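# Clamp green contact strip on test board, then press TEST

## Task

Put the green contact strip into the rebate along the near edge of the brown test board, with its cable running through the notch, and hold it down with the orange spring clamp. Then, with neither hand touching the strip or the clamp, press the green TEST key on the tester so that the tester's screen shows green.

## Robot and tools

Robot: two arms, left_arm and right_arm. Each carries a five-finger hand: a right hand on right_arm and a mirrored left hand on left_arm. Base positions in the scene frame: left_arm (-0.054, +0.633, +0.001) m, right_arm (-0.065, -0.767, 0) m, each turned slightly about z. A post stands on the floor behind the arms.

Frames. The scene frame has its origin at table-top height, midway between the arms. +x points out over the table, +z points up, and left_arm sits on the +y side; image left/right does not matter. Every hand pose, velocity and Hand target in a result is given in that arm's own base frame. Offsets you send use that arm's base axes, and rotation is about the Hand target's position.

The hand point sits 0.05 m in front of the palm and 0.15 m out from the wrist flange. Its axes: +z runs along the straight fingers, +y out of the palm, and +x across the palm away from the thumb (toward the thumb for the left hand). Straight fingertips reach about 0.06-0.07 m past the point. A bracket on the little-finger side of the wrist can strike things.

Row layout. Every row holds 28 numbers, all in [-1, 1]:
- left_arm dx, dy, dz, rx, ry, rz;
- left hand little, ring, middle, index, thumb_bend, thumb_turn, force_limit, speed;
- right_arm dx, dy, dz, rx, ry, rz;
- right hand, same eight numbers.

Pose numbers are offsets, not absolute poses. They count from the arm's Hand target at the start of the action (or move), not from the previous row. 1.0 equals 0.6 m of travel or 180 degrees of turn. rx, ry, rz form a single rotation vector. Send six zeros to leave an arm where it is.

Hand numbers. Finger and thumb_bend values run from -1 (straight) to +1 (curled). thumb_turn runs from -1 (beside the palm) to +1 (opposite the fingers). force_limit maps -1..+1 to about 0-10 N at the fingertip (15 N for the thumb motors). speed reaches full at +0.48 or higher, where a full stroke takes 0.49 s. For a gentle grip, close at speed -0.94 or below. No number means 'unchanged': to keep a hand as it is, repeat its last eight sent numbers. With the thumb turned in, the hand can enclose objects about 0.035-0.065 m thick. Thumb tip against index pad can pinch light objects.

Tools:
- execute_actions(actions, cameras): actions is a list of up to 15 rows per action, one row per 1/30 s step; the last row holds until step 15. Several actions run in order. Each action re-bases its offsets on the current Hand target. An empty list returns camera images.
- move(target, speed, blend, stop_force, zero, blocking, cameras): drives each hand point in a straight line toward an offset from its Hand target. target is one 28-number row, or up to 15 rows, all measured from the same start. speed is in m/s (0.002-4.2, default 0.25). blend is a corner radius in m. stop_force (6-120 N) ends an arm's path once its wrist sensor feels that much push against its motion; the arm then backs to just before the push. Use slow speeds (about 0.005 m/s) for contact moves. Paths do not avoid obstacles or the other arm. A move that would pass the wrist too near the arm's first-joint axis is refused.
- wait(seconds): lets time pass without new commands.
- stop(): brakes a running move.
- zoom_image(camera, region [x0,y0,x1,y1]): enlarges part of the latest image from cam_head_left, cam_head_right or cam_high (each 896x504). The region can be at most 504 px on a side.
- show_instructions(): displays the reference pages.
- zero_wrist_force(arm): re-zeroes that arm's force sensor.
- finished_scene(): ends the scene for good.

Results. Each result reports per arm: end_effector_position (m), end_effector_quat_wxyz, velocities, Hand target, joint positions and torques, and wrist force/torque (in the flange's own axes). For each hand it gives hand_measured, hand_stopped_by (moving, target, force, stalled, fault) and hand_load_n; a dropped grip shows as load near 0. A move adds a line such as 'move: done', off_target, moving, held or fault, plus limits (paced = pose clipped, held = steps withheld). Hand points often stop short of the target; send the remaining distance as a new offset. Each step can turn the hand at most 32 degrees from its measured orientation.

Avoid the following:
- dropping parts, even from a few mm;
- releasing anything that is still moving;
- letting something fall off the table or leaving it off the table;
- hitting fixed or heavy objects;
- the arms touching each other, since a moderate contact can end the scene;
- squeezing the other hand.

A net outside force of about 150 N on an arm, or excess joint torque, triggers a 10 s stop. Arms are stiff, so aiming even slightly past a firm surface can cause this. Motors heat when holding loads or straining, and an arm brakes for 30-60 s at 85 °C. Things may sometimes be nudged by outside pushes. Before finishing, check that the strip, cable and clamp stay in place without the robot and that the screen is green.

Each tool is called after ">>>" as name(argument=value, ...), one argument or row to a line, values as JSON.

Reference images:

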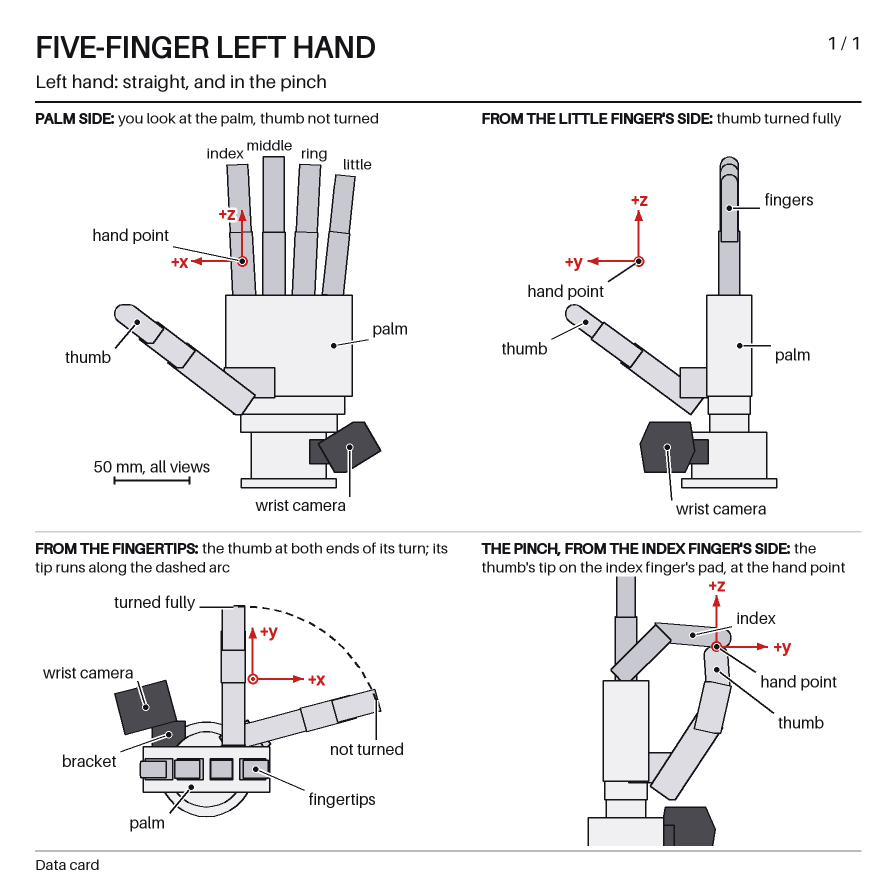

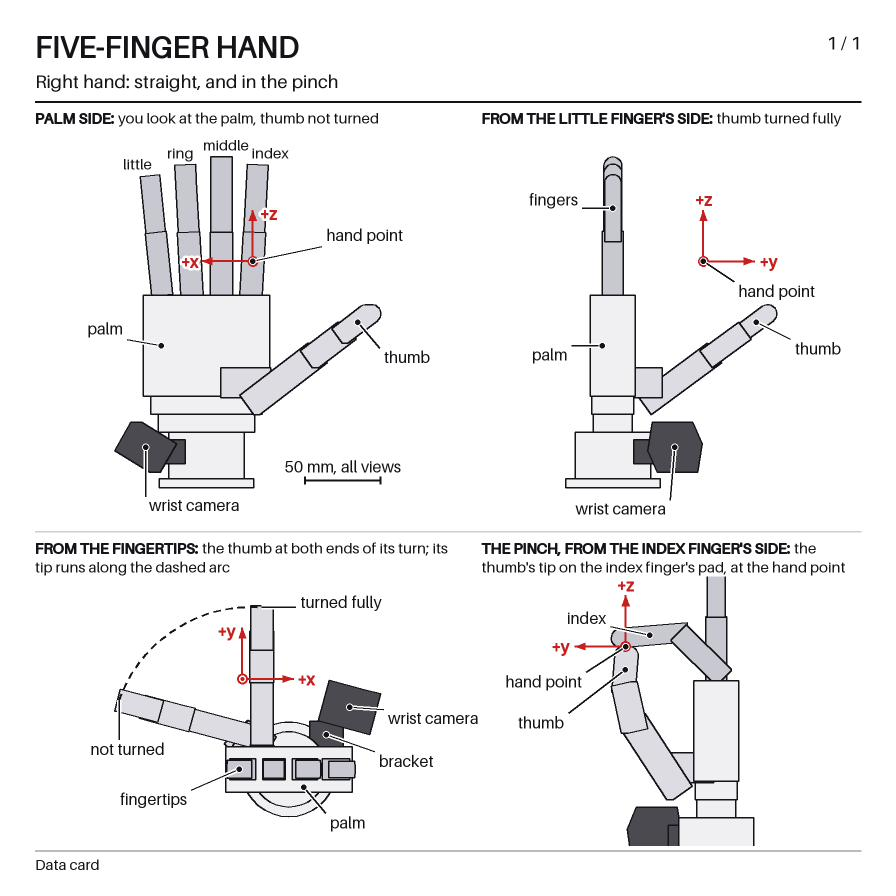

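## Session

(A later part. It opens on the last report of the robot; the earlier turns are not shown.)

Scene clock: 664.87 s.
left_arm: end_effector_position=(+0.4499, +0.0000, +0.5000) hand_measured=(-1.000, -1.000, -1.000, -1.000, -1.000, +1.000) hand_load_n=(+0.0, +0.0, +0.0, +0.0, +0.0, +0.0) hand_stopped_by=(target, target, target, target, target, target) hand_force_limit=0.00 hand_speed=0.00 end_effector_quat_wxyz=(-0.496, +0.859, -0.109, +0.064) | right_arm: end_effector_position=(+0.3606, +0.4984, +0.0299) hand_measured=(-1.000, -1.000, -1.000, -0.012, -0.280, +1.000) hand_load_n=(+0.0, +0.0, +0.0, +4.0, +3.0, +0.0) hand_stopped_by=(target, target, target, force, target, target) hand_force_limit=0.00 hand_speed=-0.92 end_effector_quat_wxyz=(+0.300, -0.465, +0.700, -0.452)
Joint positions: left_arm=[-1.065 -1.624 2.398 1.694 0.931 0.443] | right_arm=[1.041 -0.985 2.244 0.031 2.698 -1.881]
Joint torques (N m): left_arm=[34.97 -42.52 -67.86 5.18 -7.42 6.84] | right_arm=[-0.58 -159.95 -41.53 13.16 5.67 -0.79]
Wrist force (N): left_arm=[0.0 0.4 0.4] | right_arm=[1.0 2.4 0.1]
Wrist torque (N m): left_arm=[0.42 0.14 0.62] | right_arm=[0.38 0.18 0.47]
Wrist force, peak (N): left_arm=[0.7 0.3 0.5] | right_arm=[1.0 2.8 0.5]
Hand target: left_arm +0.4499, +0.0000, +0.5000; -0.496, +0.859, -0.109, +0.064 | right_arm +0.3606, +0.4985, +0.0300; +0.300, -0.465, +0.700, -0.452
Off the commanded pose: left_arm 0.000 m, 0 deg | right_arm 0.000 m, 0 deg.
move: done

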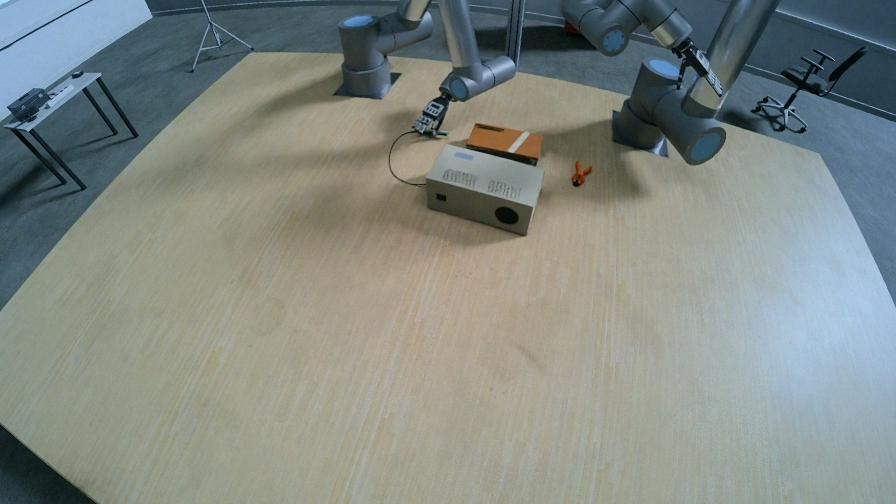

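>>> move(
  target=[
    [0,0.12,0.08,0,0,0,-1,-1,-1,-1,-1,1,0,0,0,0,0.25,0,0,0.0095,-1,-1,-1,0.2,-0.28,1,0,-0.92],
    [0,0.25,0.167,0,0,0,-1,-1,-1,-1,-1,1,0,0,-0.0188,0.3755,0.25,0,0,0.0189,-1,-1,-1,0.2,-0.28,1,0,-0.92],
  ],
  speed=0.12,
  blend=[0.03,0],
  cameras=["all"],
)

Scene clock: 690.43 s.
left_arm: end_effector_position=(+0.4499, +0.1500, +0.6002) hand_measured=(-1.000, -1.000, -1.000, -1.000, -1.000, +1.000) hand_load_n=(+0.0, +0.0, +0.0, +0.0, +0.0, +0.0) hand_stopped_by=(target, target, target, target, target, target) hand_force_limit=0.00 hand_speed=0.00 end_effector_quat_wxyz=(-0.496, +0.859, -0.109, +0.064) | right_arm: end_effector_position=(+0.3493, +0.7237, +0.1800) hand_measured=(-1.000, -1.000, -1.000, -0.012, -0.280, +1.000) hand_load_n=(+0.0, +0.0, +0.0, +4.5, +3.0, +0.0) hand_stopped_by=(target, target, target, force, target, target) hand_force_limit=0.00 hand_speed=-0.92 end_effector_quat_wxyz=(+0.313, -0.486, +0.686, -0.443)
Joint positions: left_arm=[-0.803 -1.809 2.339 1.775 0.739 0.685] | right_arm=[1.202 -0.985 1.899 0.59 2.715 -1.644]
Joint torques (N m): left_arm=[31.63 -32.19 -80.3 4.58 -10.76 6.18] | right_arm=[27.52 -131.32 -73.1 13.8 10.17 4.41]
Motor temperatures (°C): left_arm=[41 37 34 39 38 41] | right_arm=[49 45 35 42 50 44]
Wrist force (N): left_arm=[0.4 0.4 0.7] | right_arm=[1.7 1.4 0.2]
Wrist torque (N m): left_arm=[0.42 0.14 0.69] | right_arm=[0.30 -0.04 0.04]
Wrist force, peak (N): left_arm=[0.5 0.7 1.0] | right_arm=[1.4 4.6 0.8]
Hand target: left_arm +0.4499, +0.1500, +0.6002; -0.496, +0.859, -0.109, +0.064 | right_arm +0.3493, +0.7238, +0.1800; +0.313, -0.486, +0.686, -0.443
Off the commanded pose: left_arm 0.000 m, 0 deg | right_arm 0.000 m, 0 deg.
move: done

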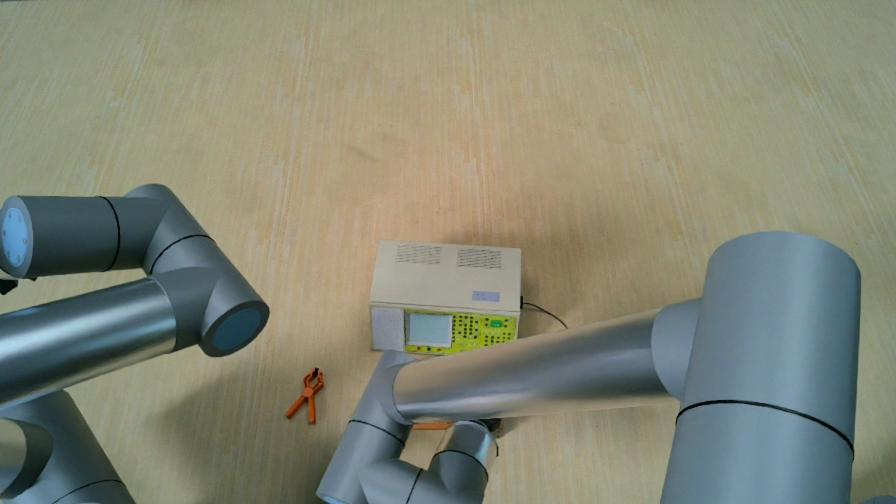

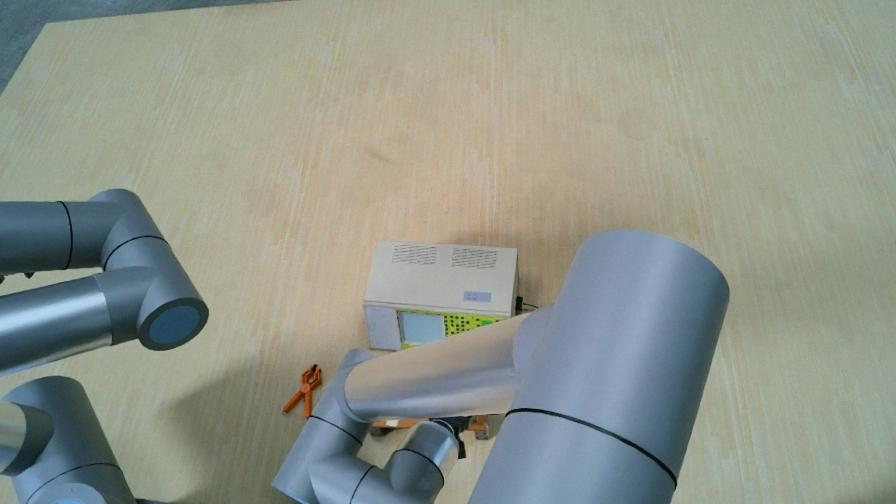

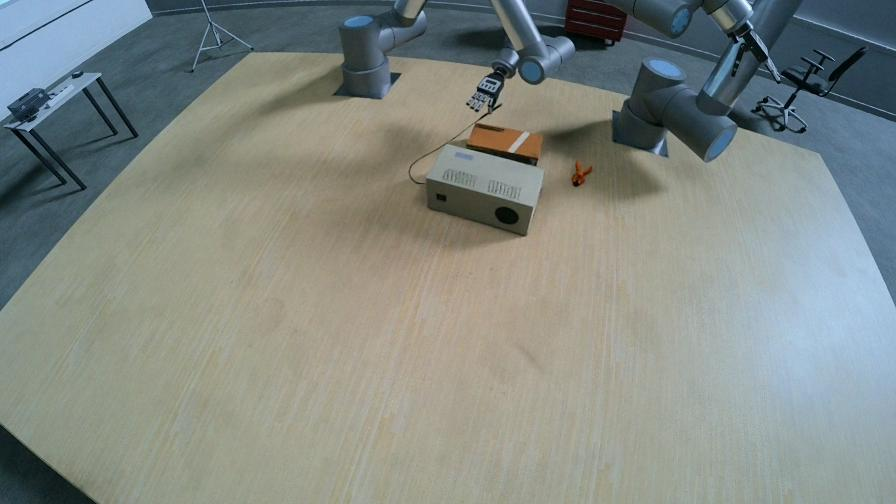

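>>> zoom_image(
  camera="cam_high",
  region=[450, 80, 530, 160],
)

>>> zoom_image(
  camera="cam_head_left",
  region=[400, 390, 520, 490],
)

>>> zoom_image(
  camera="cam_head_right",
  region=[340, 390, 500, 490],
)

Scaled by 6.300 from the camera's image (finer frame: 1280x720).

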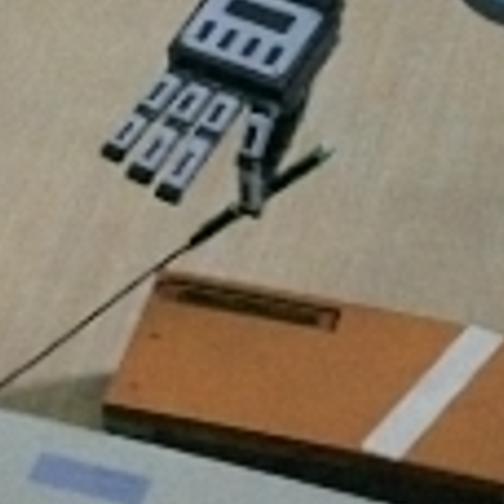

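Scaled by 4.200 from the camera's image (finer frame: 1280x720).

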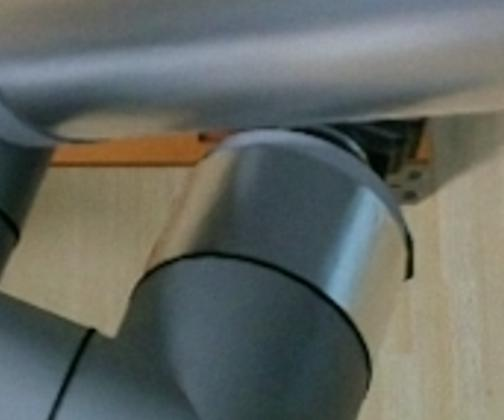

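Scaled by 3.150 from the camera's image (finer frame: 1280x720).

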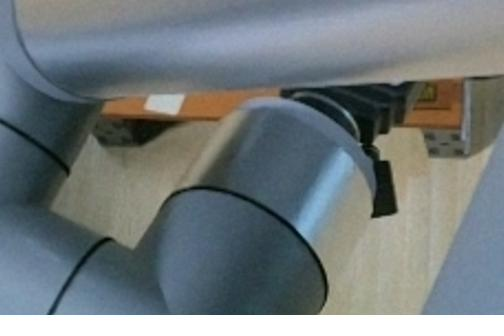

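>>> move(
  target=[
    [0,0,0,0,0,0,-1,-1,-1,-1,-1,1,0,0,0.0977,0,-0.02,0,0,0,-1,-1,-1,0.2,-0.28,1,0,-0.92],
    [0,0,0,0,0,0,-1,-1,-1,-1,-1,1,0,0,0.0977,0,-0.1,0,0,0,-1,-1,-1,0.2,-0.28,1,0,-0.92],
  ],
  speed=0.08,
  blend=[0.01,0],
  cameras=[],
)

>>> move(
  target=[0,0,0,0,0,0,-1,-1,-1,-1,-1,1,0,0,0,0,-0.05,0,0,0,-1,-1,-1,0.2,-0.28,1,0,-0.92],
  speed=0.006,
  stop_force=6,
  cameras=["all"],
)

>>> zoom_image(
  camera="cam_high",
  region=[450, 80, 530, 160],
)

Scene clock: 719.27 s.
left_arm: end_effector_position=(+0.4499, +0.1500, +0.6002) hand_measured=(-1.000, -1.000, -1.000, -1.000, -1.000, +1.000) hand_load_n=(+0.0, +0.0, +0.0, +0.0, +0.0, +0.0) hand_stopped_by=(target, target, target, target, target, target) hand_force_limit=0.00 hand_speed=0.00 end_effector_quat_wxyz=(-0.496, +0.859, -0.109, +0.064) | right_arm: end_effector_position=(+0.4079, +0.7238, +0.1201) hand_measured=(-1.000, -1.000, -1.000, -0.012, -0.280, +1.000) hand_load_n=(+0.0, +0.0, +0.0, +3.5, +2.5, +0.5) hand_stopped_by=(target, target, target, force, target, target) hand_force_limit=0.00 hand_speed=-0.92 end_effector_quat_wxyz=(+0.313, -0.486, +0.686, -0.443)
Joint positions: left_arm=[-0.802 -1.809 2.339 1.775 0.739 0.685] | right_arm=[1.131 -0.945 1.898 0.401 2.705 -1.811]
Joint torques (N m): left_arm=[33.62 -31.67 -78.95 3.17 -8.97 6.83] | right_arm=[-16.45 -131.24 -25.31 1.73 0.39 -3.38]
Wrist force (N): left_arm=[0.3 0.7 0.7] | right_arm=[1.1 1.4 0.7]
Wrist torque (N m): left_arm=[0.47 0.15 0.68] | right_arm=[0.24 0.03 0.59]
Wrist force, peak (N): left_arm=[0.7 0.7 1.1] | right_arm=[0.9 2.7 -0.1]
Hand target: left_arm +0.4499, +0.1500, +0.6002; -0.496, +0.859, -0.109, +0.064 | right_arm +0.4079, +0.7238, +0.1200; +0.313, -0.486, +0.686, -0.443
Off the commanded pose: left_arm 0.000 m, 0 deg | right_arm 0.000 m, 0 deg.
move: done

Scene clock: 724.63 s.
left_arm: end_effector_position=(+0.4499, +0.1500, +0.6002) hand_measured=(-1.000, -1.000, -1.000, -1.000, -1.000, +1.000) hand_load_n=(+0.0, +0.0, +0.0, +0.0, +0.0, +0.0) hand_stopped_by=(target, target, target, target, target, target) hand_force_limit=0.00 hand_speed=0.00 end_effector_quat_wxyz=(-0.496, +0.859, -0.109, +0.064) | right_arm: end_effector_position=(+0.4079, +0.7238, +0.0956) hand_measured=(-1.000, -1.000, -1.000, -0.012, -0.280, +1.000) hand_load_n=(+0.0, -0.5, +0.0, +4.0, +2.0, +0.0) hand_stopped_by=(target, target, target, force, target, target) hand_force_limit=0.00 hand_speed=-0.92 end_effector_quat_wxyz=(+0.313, -0.486, +0.686, -0.443)
Joint positions: left_arm=[-0.802 -1.809 2.339 1.775 0.739 0.685] | right_arm=[1.131 -0.921 1.902 0.372 2.705 -1.811]
Joint torques (N m): left_arm=[37.7 -33.36 -78.96 3.76 -9.47 6.28] | right_arm=[-21.96 -190.89 -35.31 12.32 2.55 -2.11]
Wrist force (N): left_arm=[0.1 0.4 0.8] | right_arm=[0.4 -6.2 -3.2]
Wrist torque (N m): left_arm=[0.40 0.18 0.68] | right_arm=[0.42 0.09 0.50]
Wrist force, peak (N): left_arm=[0.7 0.4 1.0] | right_arm=[0.7 -12.4 -7.1]
Hand target: left_arm +0.4499, +0.1500, +0.6002; -0.496, +0.859, -0.109, +0.064 | right_arm +0.4079, +0.7238, +0.0956; +0.313, -0.486, +0.686, -0.443 (not the last commanded pose)
Off the commanded pose: left_arm 0.000 m, 0 deg | right_arm 0.006 m, 0 deg.
move: contact (right_arm)

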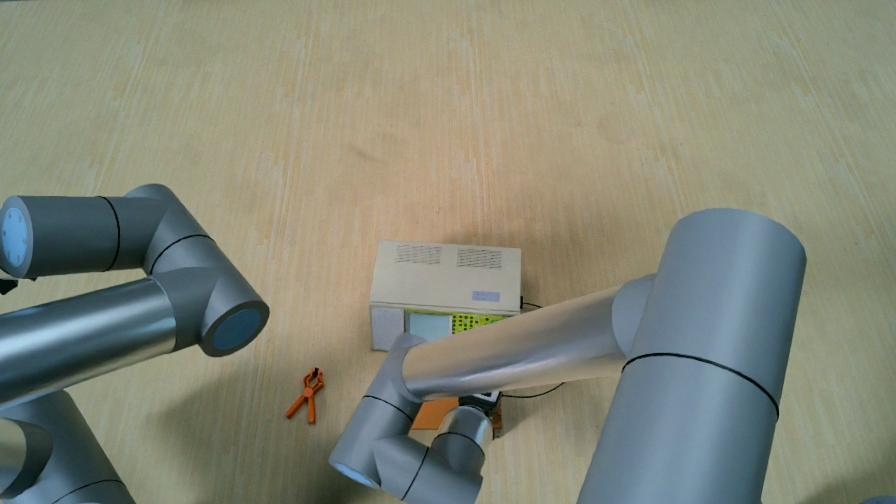

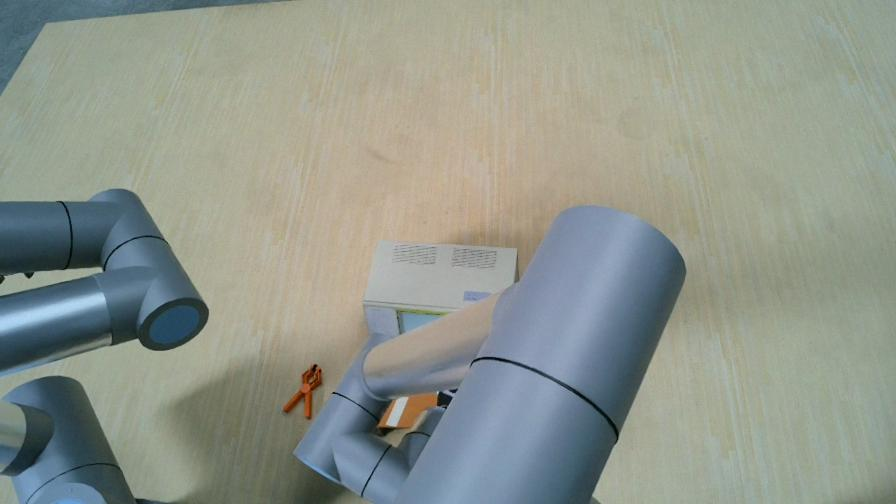

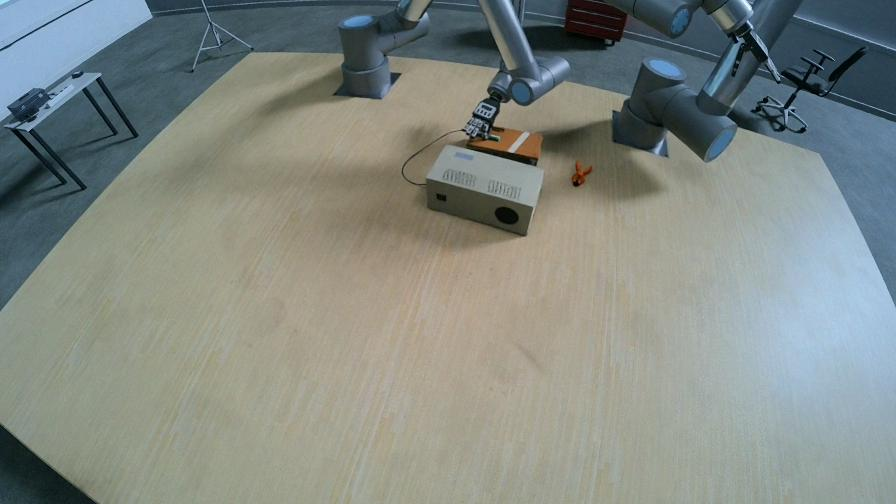

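Scaled by 6.300 from the camera's image (finer frame: 1280x720).

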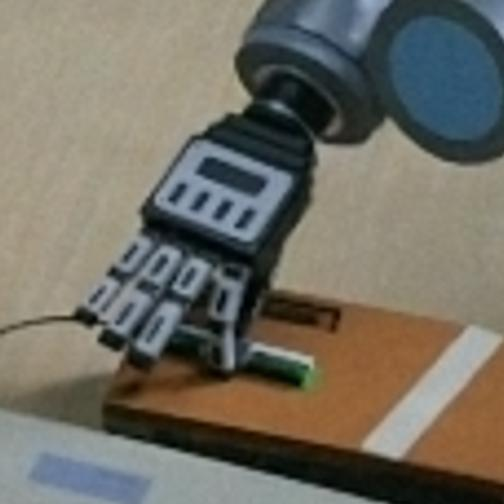

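>>> execute_actions(
  actions=[
    [[0,0,0,0,0,0,-1,-1,-1,-1,-1,1,0,0,0,0,0,0,0,0,-1,-1,-1,-0.2,-0.28,1,0,-0.8]],
  ],
  cameras=[],
)

>>> move(
  target=[
    [0,0,0,0,0,0,-1,-1,-1,-1,-1,1,0,0,-0.004,0.0015,0.01,0,0,0,-1,-1,-1,-0.2,-0.28,1,0,-0.8],
    [0,0,0,0,0,0,-1,-1,-1,-1,-1,1,0,0,-0.004,0.0015,0.25,0,0,0,-1,-1,-1,-0.2,-0.28,1,0,-0.8],
    [0,0,0,0,0,0,-1,-1,-1,-1,-1,1,0,0,-0.1,-0.4,0.25,0,0,0,-1,-1,-1,-0.2,-0.28,1,0,-0.8],
  ],
  speed=[0.02,0.15,0.25],
  blend=[0.002,0.02,0],
  cameras=["all"],
)

>>> zoom_image(
  camera="cam_head_left",
  region=[370, 350, 520, 445],
)

Scene clock: 732.57 s.
left_arm: end_effector_position=(+0.4499, +0.1500, +0.6002) hand_measured=(-1.000, -1.000, -1.000, -1.000, -1.000, +1.000) hand_load_n=(+0.0, +0.0, +0.0, +0.0, +0.0, +0.0) hand_stopped_by=(target, target, target, target, target, target) hand_force_limit=0.00 hand_speed=0.00 end_effector_quat_wxyz=(-0.496, +0.859, -0.109, +0.064) | right_arm: end_effector_position=(+0.4079, +0.7238, +0.0956) hand_measured=(-1.000, -1.000, -1.000, -0.200, -0.280, +1.000) hand_load_n=(+0.0, -0.5, +0.0, +0.0, +0.5, +0.0) hand_stopped_by=(target, target, target, target, target, target) hand_force_limit=0.00 hand_speed=-0.80 end_effector_quat_wxyz=(+0.313, -0.486, +0.686, -0.443)
Joint positions: left_arm=[-0.802 -1.809 2.339 1.775 0.739 0.685] | right_arm=[1.131 -0.921 1.902 0.372 2.705 -1.811]
Joint torques (N m): left_arm=[35.55 -32.72 -82.03 5.03 -9.03 6.71] | right_arm=[-13.23 -193.23 -52.45 12.01 2.37 -2.26]
Wrist force (N): left_arm=[0.3 0.6 0.9] | right_arm=[0.6 1.5 -0.1]
Wrist torque (N m): left_arm=[0.44 0.15 0.69] | right_arm=[0.32 0.09 0.54]
Wrist force, peak (N): left_arm=[0.3 0.7 1.1] | right_arm=[0.6 -4.7 -5.3]
Hand target: left_arm +0.4499, +0.1500, +0.6002; -0.496, +0.859, -0.109, +0.064 | right_arm +0.4079, +0.7238, +0.0956; +0.313, -0.486, +0.686, -0.443
Off the commanded pose: left_arm 0.000 m, 0 deg | right_arm 0.000 m, 0 deg.

Scene clock: 735.47 s.
left_arm: end_effector_position=(+0.4499, +0.1500, +0.6002) hand_measured=(-1.000, -1.000, -1.000, -1.000, -1.000, +1.000) hand_load_n=(+0.0, +0.5, +0.0, +0.0, +0.0, +0.0) hand_stopped_by=(target, target, target, target, target, target) hand_force_limit=0.00 hand_speed=0.00 end_effector_quat_wxyz=(-0.496, +0.859, -0.109, +0.064) | right_arm: end_effector_position=(+0.3479, +0.4838, +0.2456) hand_measured=(-1.000, -1.000, -1.000, -0.200, -0.280, +1.000) hand_load_n=(+0.0, +0.0, +0.0, +0.0, +0.0, +0.0) hand_stopped_by=(target, target, target, target, target, target) hand_force_limit=0.00 hand_speed=-0.80 end_effector_quat_wxyz=(+0.313, -0.486, +0.686, -0.443)
Joint positions: left_arm=[-0.802 -1.809 2.339 1.775 0.739 0.685] | right_arm=[1.04 -1.32 2.234 0.258 2.677 -2.012]
Joint torques (N m): left_arm=[36.64 -24.94 -76.32 3.52 -8.71 6.68] | right_arm=[-12.33 -128.88 -30.16 1.61 -1.02 -2.78]
Wrist force (N): left_arm=[0.6 0.0 0.7] | right_arm=[1.2 2.1 1.9]
Wrist torque (N m): left_arm=[0.35 0.11 0.72] | right_arm=[0.33 0.02 0.52]
Wrist force, peak (N): left_arm=[0.5 0.7 1.0] | right_arm=[3.6 3.0 1.2]
Hand target: left_arm +0.4499, +0.1500, +0.6002; -0.496, +0.859, -0.109, +0.064 | right_arm +0.3479, +0.4838, +0.2456; +0.313, -0.486, +0.686, -0.443
Off the commanded pose: left_arm 0.000 m, 0 deg | right_arm 0.000 m, 0 deg.
move: done

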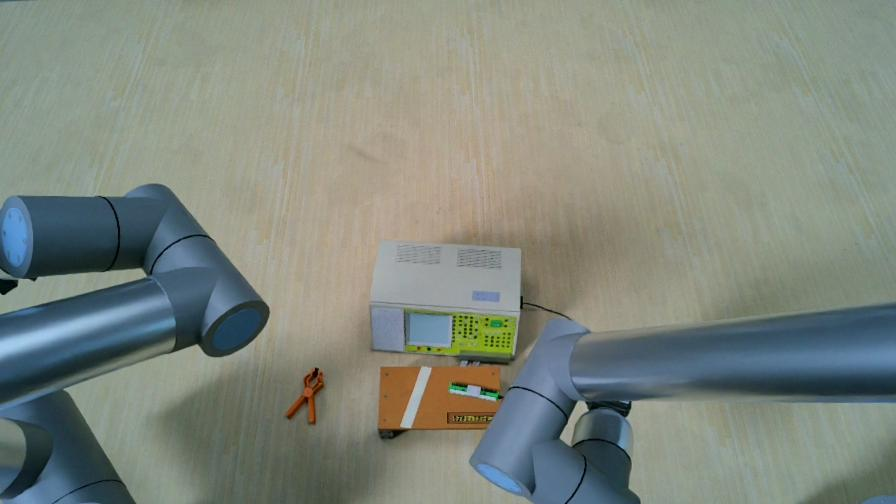

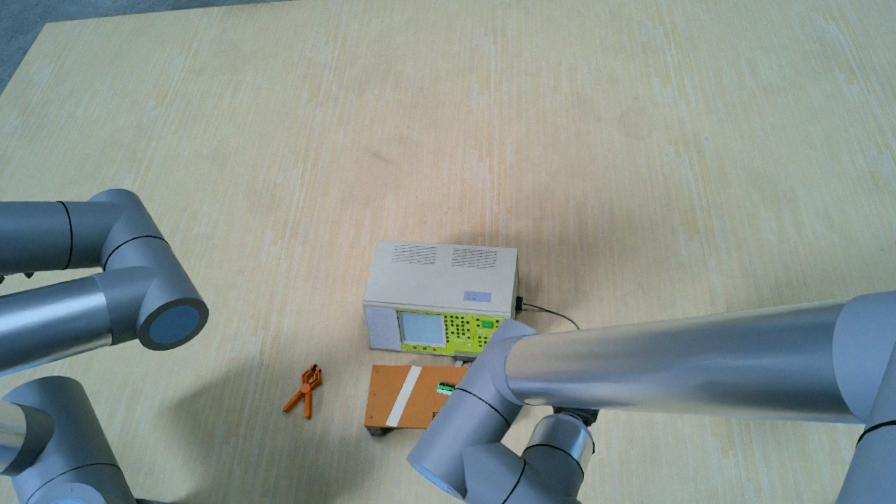

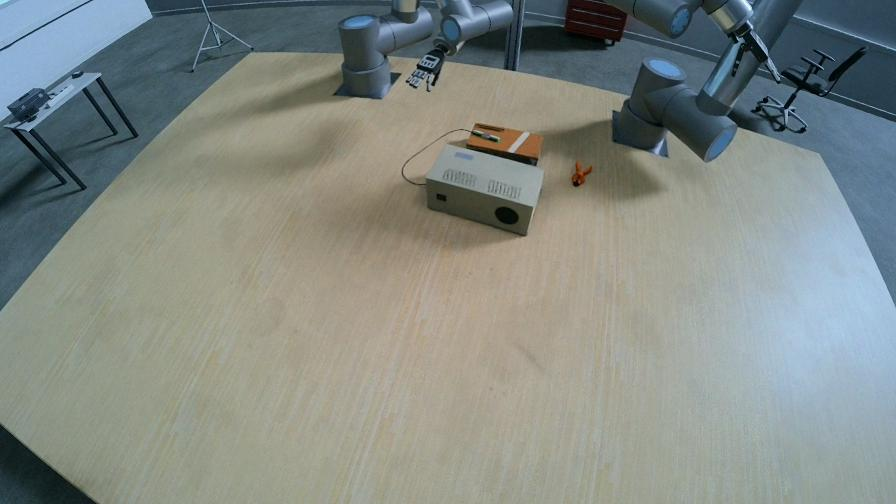

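Scaled by 3.360 from the camera's image (finer frame: 1280x720).

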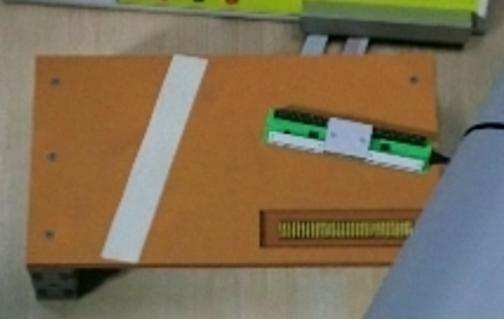

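>>> zoom_image(
  camera="cam_head_left",
  region=[440, 375, 504, 430],
)

Scaled by 7.875 from the camera's image (finer frame: 1280x720).

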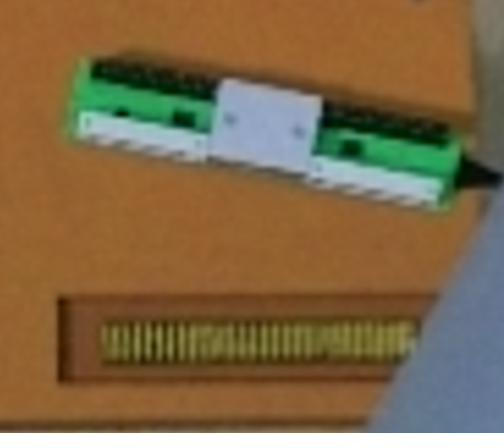

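>>> move(
  target=[
    [0,0,0,0,0,0,-1,-1,-1,-1,-1,1,0,0,0.096,0.4015,0,0,0,0,-1,-1,-1,-0.2,-0.28,1,0,-0.8],
    [0,0,0,0,0,0,-1,-1,-1,-1,-1,1,0,0,0.096,0.4015,-0.22,0,0,0,-1,-1,-1,-0.2,-0.28,1,0,-0.8],
    [0,0,0,0,0,0,-1,-1,-1,-1,-1,1,0,0,0.096,0.4015,-0.25,0,0,0,-1,-1,-1,-0.2,-0.28,1,0,-0.8],
    [0,0,0,0,0,0,-1,-1,-1,-1,-1,1,0,0,0.1,0.4,-0.25,0,0,0,-1,-1,-1,-0.2,-0.28,1,0,-0.8],
  ],
  speed=[0.25,0.12,0.02,0.01],
  blend=[0.02,0.003,0,0],
  cameras=["cam_high"],
)

>>> zoom_image(
  camera="cam_high",
  region=[455, 100, 515, 160],
)

Scene clock: 788.80 s.
left_arm: end_effector_position=(+0.4499, +0.1500, +0.6002) hand_measured=(-1.000, -1.000, -1.000, -1.000, -1.000, +1.000) hand_load_n=(+0.0, +0.0, +0.0, +0.0, +0.0, +0.0) hand_stopped_by=(target, target, target, target, target, target) hand_force_limit=0.00 hand_speed=0.00 end_effector_quat_wxyz=(-0.496, +0.859, -0.109, +0.064) | right_arm: end_effector_position=(+0.4078, +0.7238, +0.0955) hand_measured=(-1.000, -1.000, -1.000, -0.200, -0.280, +1.000) hand_load_n=(+0.0, +0.0, +0.0, +0.0, +0.0, +0.0) hand_stopped_by=(target, target, target, target, target, target) hand_force_limit=0.00 hand_speed=-0.80 end_effector_quat_wxyz=(+0.313, -0.486, +0.686, -0.443)
Joint positions: left_arm=[-0.802 -1.809 2.339 1.775 0.739 0.685] | right_arm=[1.131 -0.921 1.902 0.372 2.705 -1.81]
Joint torques (N m): left_arm=[38.66 -19.43 -77.64 3.74 -8.78 6.74] | right_arm=[-24.94 -197.89 -25.37 2.37 -0.5 -2.96]
Wrist force (N): left_arm=[0.3 0.5 0.7] | right_arm=[0.6 1.4 -0.1]
Wrist torque (N m): left_arm=[0.44 0.15 0.69] | right_arm=[0.30 0.09 0.54]
Wrist force, peak (N): left_arm=[0.7 -0.1 1.2] | right_arm=[2.5 3.6 0.8]
Hand target: left_arm +0.4499, +0.1500, +0.6002; -0.496, +0.859, -0.109, +0.064 | right_arm +0.4079, +0.7238, +0.0956; +0.313, -0.486, +0.686, -0.443
Off the commanded pose: left_arm 0.000 m, 0 deg | right_arm 0.000 m, 0 deg.
move: done

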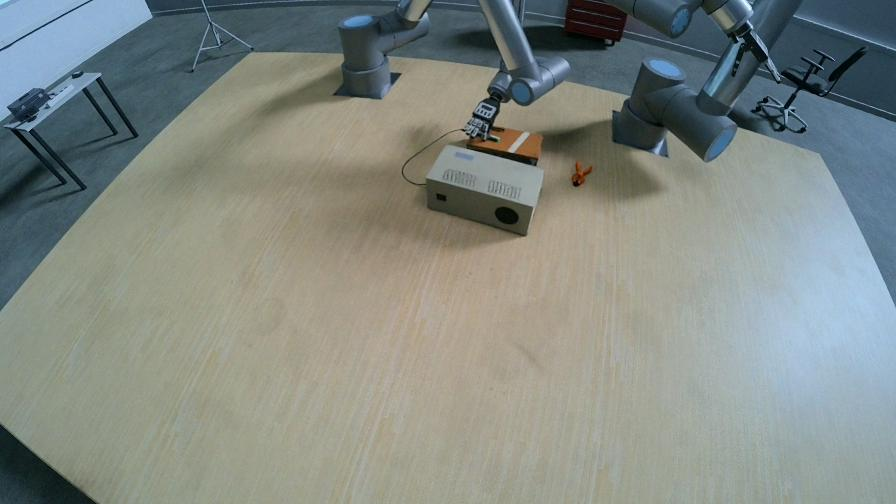

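Scaled by 8.400 from the camera's image (finer frame: 1280x720).

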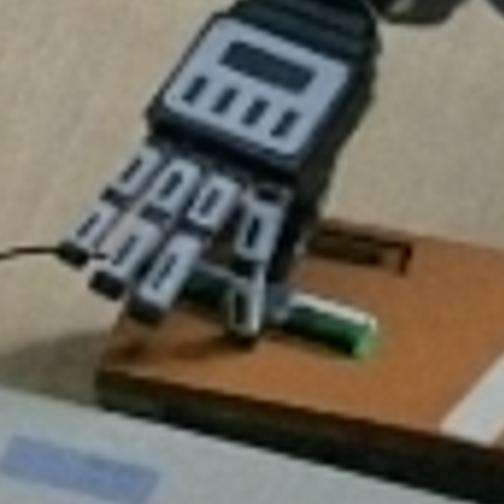

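>>> execute_actions(
  actions=[
    [[0,0,0,0,0,0,-1,-1,-1,-1,-1,1,0,0,0,0,0,0,0,0,-1,-1,-1,0.2,-0.28,1,0,-0.92]],
  ],
  cameras=[],
)

>>> move(
  target=[
    [0,0,0,0,0,0,-1,-1,-1,-1,-1,1,0,0,0,0,0.01,0,0,0,-1,-1,-1,0.2,-0.28,1,0,-0.92],
    [0,0,0,0,0,0,-1,-1,-1,-1,-1,1,0,0,-0.004,0,0.01,0,0,0.0622,-1,-1,-1,0.2,-0.28,1,0,-0.92],
    [0,0,0,0,0,0,-1,-1,-1,-1,-1,1,0,0,-0.1015,0.0032,0.01,0,0,0.0622,-1,-1,-1,0.2,-0.28,1,0,-0.92],
  ],
  speed=[0.02,0.05,0.05],
  blend=[0.001,0.002,0],
  cameras=["cam_high"],
)

>>> zoom_image(
  camera="cam_high",
  region=[455, 95, 515, 155],
)

Scene clock: 801.37 s.
left_arm: end_effector_position=(+0.4499, +0.1500, +0.6002) hand_measured=(-1.000, -1.000, -1.000, -1.000, -1.000, +1.000) hand_load_n=(+0.0, +0.0, +0.0, +0.0, +0.0, +0.0) hand_stopped_by=(target, target, target, target, target, target) hand_force_limit=0.00 hand_speed=0.00 end_effector_quat_wxyz=(-0.496, +0.859, -0.109, +0.064) | right_arm: end_effector_position=(+0.4079, +0.7238, +0.0956) hand_measured=(-1.000, -1.000, -1.000, -0.014, -0.280, +1.000) hand_load_n=(-0.5, +0.0, +0.0, +5.5, +0.0, +0.0) hand_stopped_by=(target, target, target, force, target, target) hand_force_limit=0.00 hand_speed=-0.92 end_effector_quat_wxyz=(+0.313, -0.486, +0.686, -0.443)
Joint positions: left_arm=[-0.802 -1.809 2.339 1.775 0.739 0.685] | right_arm=[1.131 -0.921 1.902 0.372 2.705 -1.811]
Joint torques (N m): left_arm=[35.21 -25.66 -76.57 4.34 -8.53 6.42] | right_arm=[-13.81 -189.78 -22.64 2.25 -0.48 -2.98]
Wrist force (N): left_arm=[0.4 0.2 0.9] | right_arm=[0.7 -4.8 -0.7]
Wrist torque (N m): left_arm=[0.38 0.15 0.70] | right_arm=[0.48 0.07 0.52]
Wrist force, peak (N): left_arm=[0.9 0.6 1.0] | right_arm=[0.9 -5.1 -0.2]
Hand target: left_arm +0.4499, +0.1500, +0.6002; -0.496, +0.859, -0.109, +0.064 | right_arm +0.4079, +0.7238, +0.0956; +0.313, -0.486, +0.686, -0.443
Off the commanded pose: left_arm 0.000 m, 0 deg | right_arm 0.000 m, 0 deg.

Scene clock: 805.23 s.
left_arm: end_effector_position=(+0.4499, +0.1500, +0.6002) hand_measured=(-1.000, -1.000, -1.000, -1.000, -1.000, +1.000) hand_load_n=(+0.0, +0.0, +0.0, +0.0, +0.0, +0.0) hand_stopped_by=(target, target, target, target, target, target) hand_force_limit=0.00 hand_speed=0.00 end_effector_quat_wxyz=(-0.496, +0.859, -0.109, +0.064) | right_arm: end_effector_position=(+0.3471, +0.7257, +0.1016) hand_measured=(-1.000, -1.000, -1.000, -0.014, -0.280, +1.000) hand_load_n=(+0.0, +0.0, +0.0, +2.5, +2.0, +0.0) hand_stopped_by=(target, target, target, force, target, target) hand_force_limit=0.00 hand_speed=-0.92 end_effector_quat_wxyz=(+0.354, -0.550, +0.635, -0.410)
Joint positions: left_arm=[-0.802 -1.809 2.339 1.775 0.739 0.685] | right_arm=[1.188 -1.021 2.01 0.1 2.657 -2.105]
Joint torques (N m): left_arm=[35.51 -15.37 -79.51 3.48 -9.12 7.19] | right_arm=[29.24 -115.8 -69.26 11.8 10.42 4.2]
Wrist force (N): left_arm=[0.2 0.7 0.9] | right_arm=[0.5 2.9 0.3]
Wrist torque (N m): left_arm=[0.45 0.18 0.68] | right_arm=[0.46 0.23 -0.04]
Wrist force, peak (N): left_arm=[0.3 0.1 1.4] | right_arm=[0.8 -4.9 -0.4]
Hand target: left_arm +0.4499, +0.1500, +0.6002; -0.496, +0.859, -0.109, +0.064 | right_arm +0.3470, +0.7257, +0.1016; +0.354, -0.550, +0.635, -0.410
Off the commanded pose: left_arm 0.000 m, 0 deg | right_arm 0.000 m, 0 deg.
move: done

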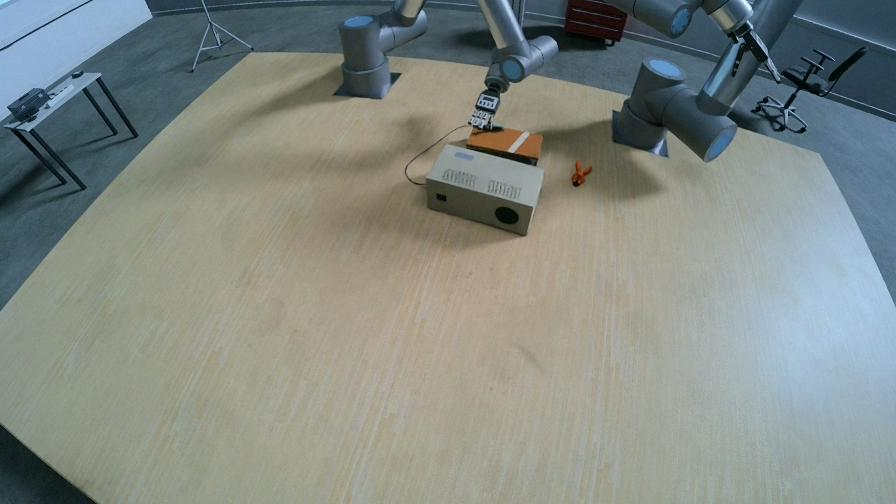

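Scaled by 8.400 from the camera's image (finer frame: 1280x720).

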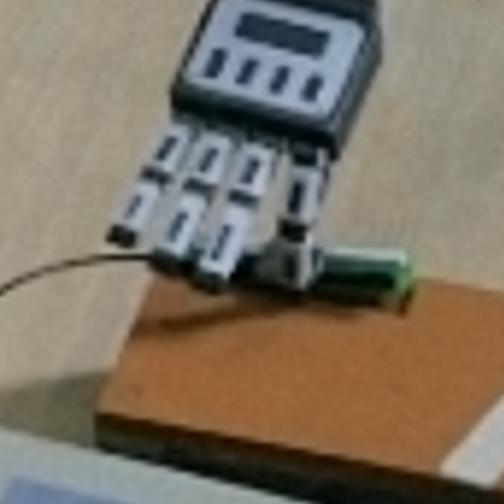

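>>> move(
  target=[0,0,0,0,0,0,-1,-1,-1,-1,-1,1,0,0,0,0,-0.016,0,0,0,-1,-1,-1,0.2,-0.28,1,0,-0.92],
  speed=0.004,
  stop_force=6,
  cameras=["cam_high","cam_head_left"],
)

>>> zoom_image(
  camera="cam_high",
  region=[455, 95, 515, 155],
)

>>> zoom_image(
  camera="cam_head_left",
  region=[400, 390, 520, 450],
)

Scene clock: 810.67 s.
left_arm: end_effector_position=(+0.4499, +0.1500, +0.6002) hand_measured=(-1.000, -1.000, -1.000, -1.000, -1.000, +1.000) hand_load_n=(+0.0, +0.0, +0.0, +0.0, +0.0, +0.0) hand_stopped_by=(target, target, target, target, target, target) hand_force_limit=0.00 hand_speed=0.00 end_effector_quat_wxyz=(-0.496, +0.859, -0.109, +0.064) | right_arm: end_effector_position=(+0.3470, +0.7257, +0.0955) hand_measured=(-1.000, -1.000, -1.000, -0.014, -0.280, +1.000) hand_load_n=(+0.0, +0.0, +0.0, +2.5, +2.0, +0.0) hand_stopped_by=(target, target, target, force, target, target) hand_force_limit=0.00 hand_speed=-0.92 end_effector_quat_wxyz=(+0.354, -0.550, +0.635, -0.410)
Joint positions: left_arm=[-0.802 -1.809 2.339 1.775 0.739 0.685] | right_arm=[1.188 -1.014 2.011 0.092 2.657 -2.105]
Joint torques (N m): left_arm=[30.85 -17.57 -76.71 3.98 -8.7 6.02] | right_arm=[24.35 -165.7 -25.56 10.43 3.68 3.49]
Wrist force (N): left_arm=[0.3 0.8 1.0] | right_arm=[0.4 -7.0 -4.2]
Wrist torque (N m): left_arm=[0.47 0.17 0.68] | right_arm=[0.65 0.24 -0.06]
Wrist force, peak (N): left_arm=[0.6 0.2 1.3] | right_arm=[0.8 -7.4 -4.4]
Hand target: left_arm +0.4499, +0.1500, +0.6002; -0.496, +0.859, -0.109, +0.064 | right_arm +0.3470, +0.7257, +0.0956; +0.354, -0.550, +0.635, -0.410 (not the last commanded pose)
Off the commanded pose: left_arm 0.000 m, 0 deg | right_arm 0.004 m, 0 deg.
move: contact (right_arm)
Images, in order (width x height): cam_head_left 896x504, cam_high 896x504.

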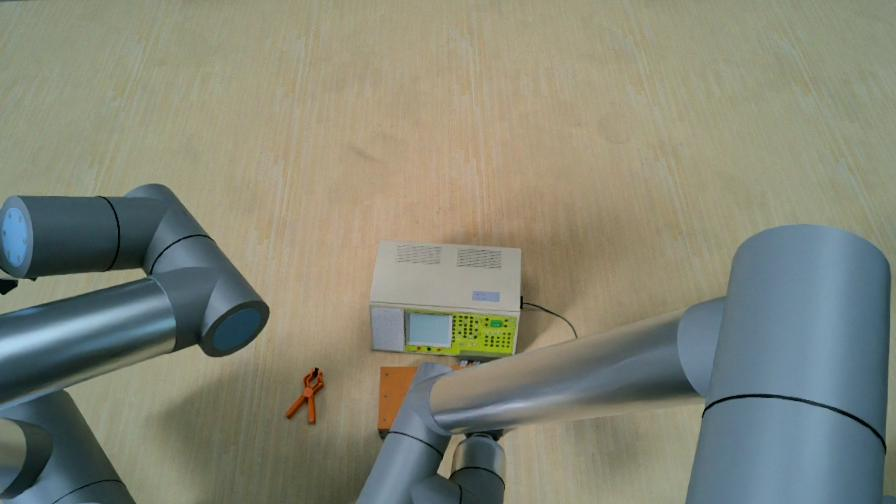

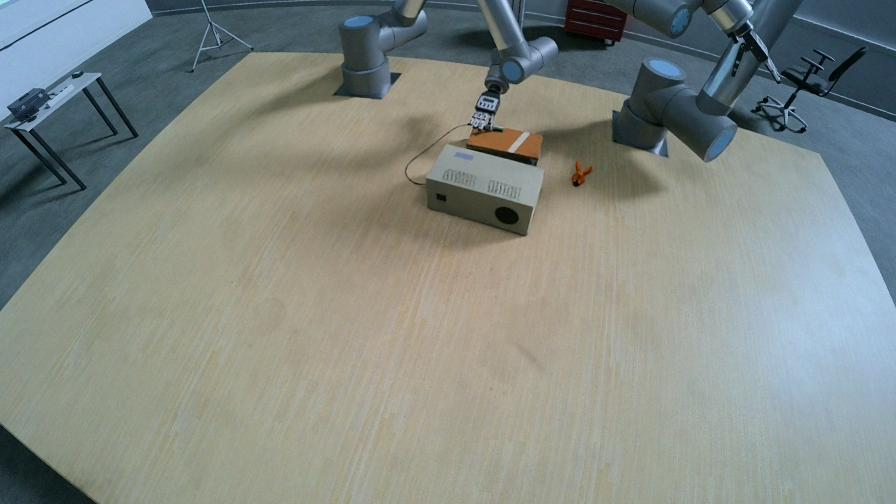

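Scaled by 8.400 from the camera's image (finer frame: 1280x720).

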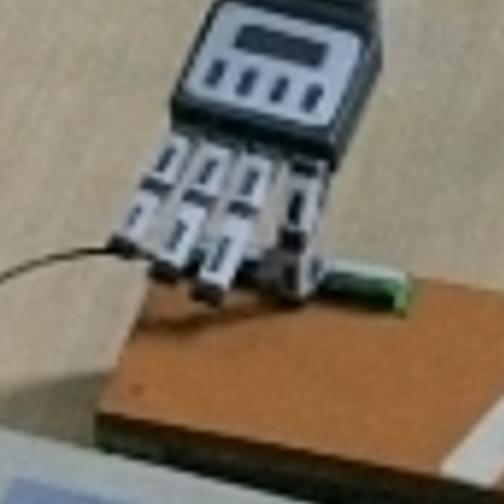

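Scaled by 4.200 from the camera's image (finer frame: 1280x720).

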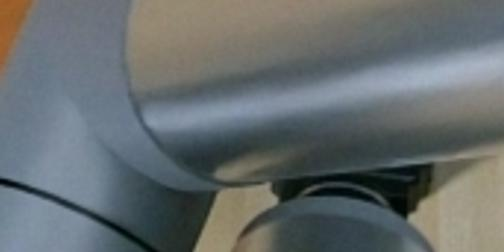

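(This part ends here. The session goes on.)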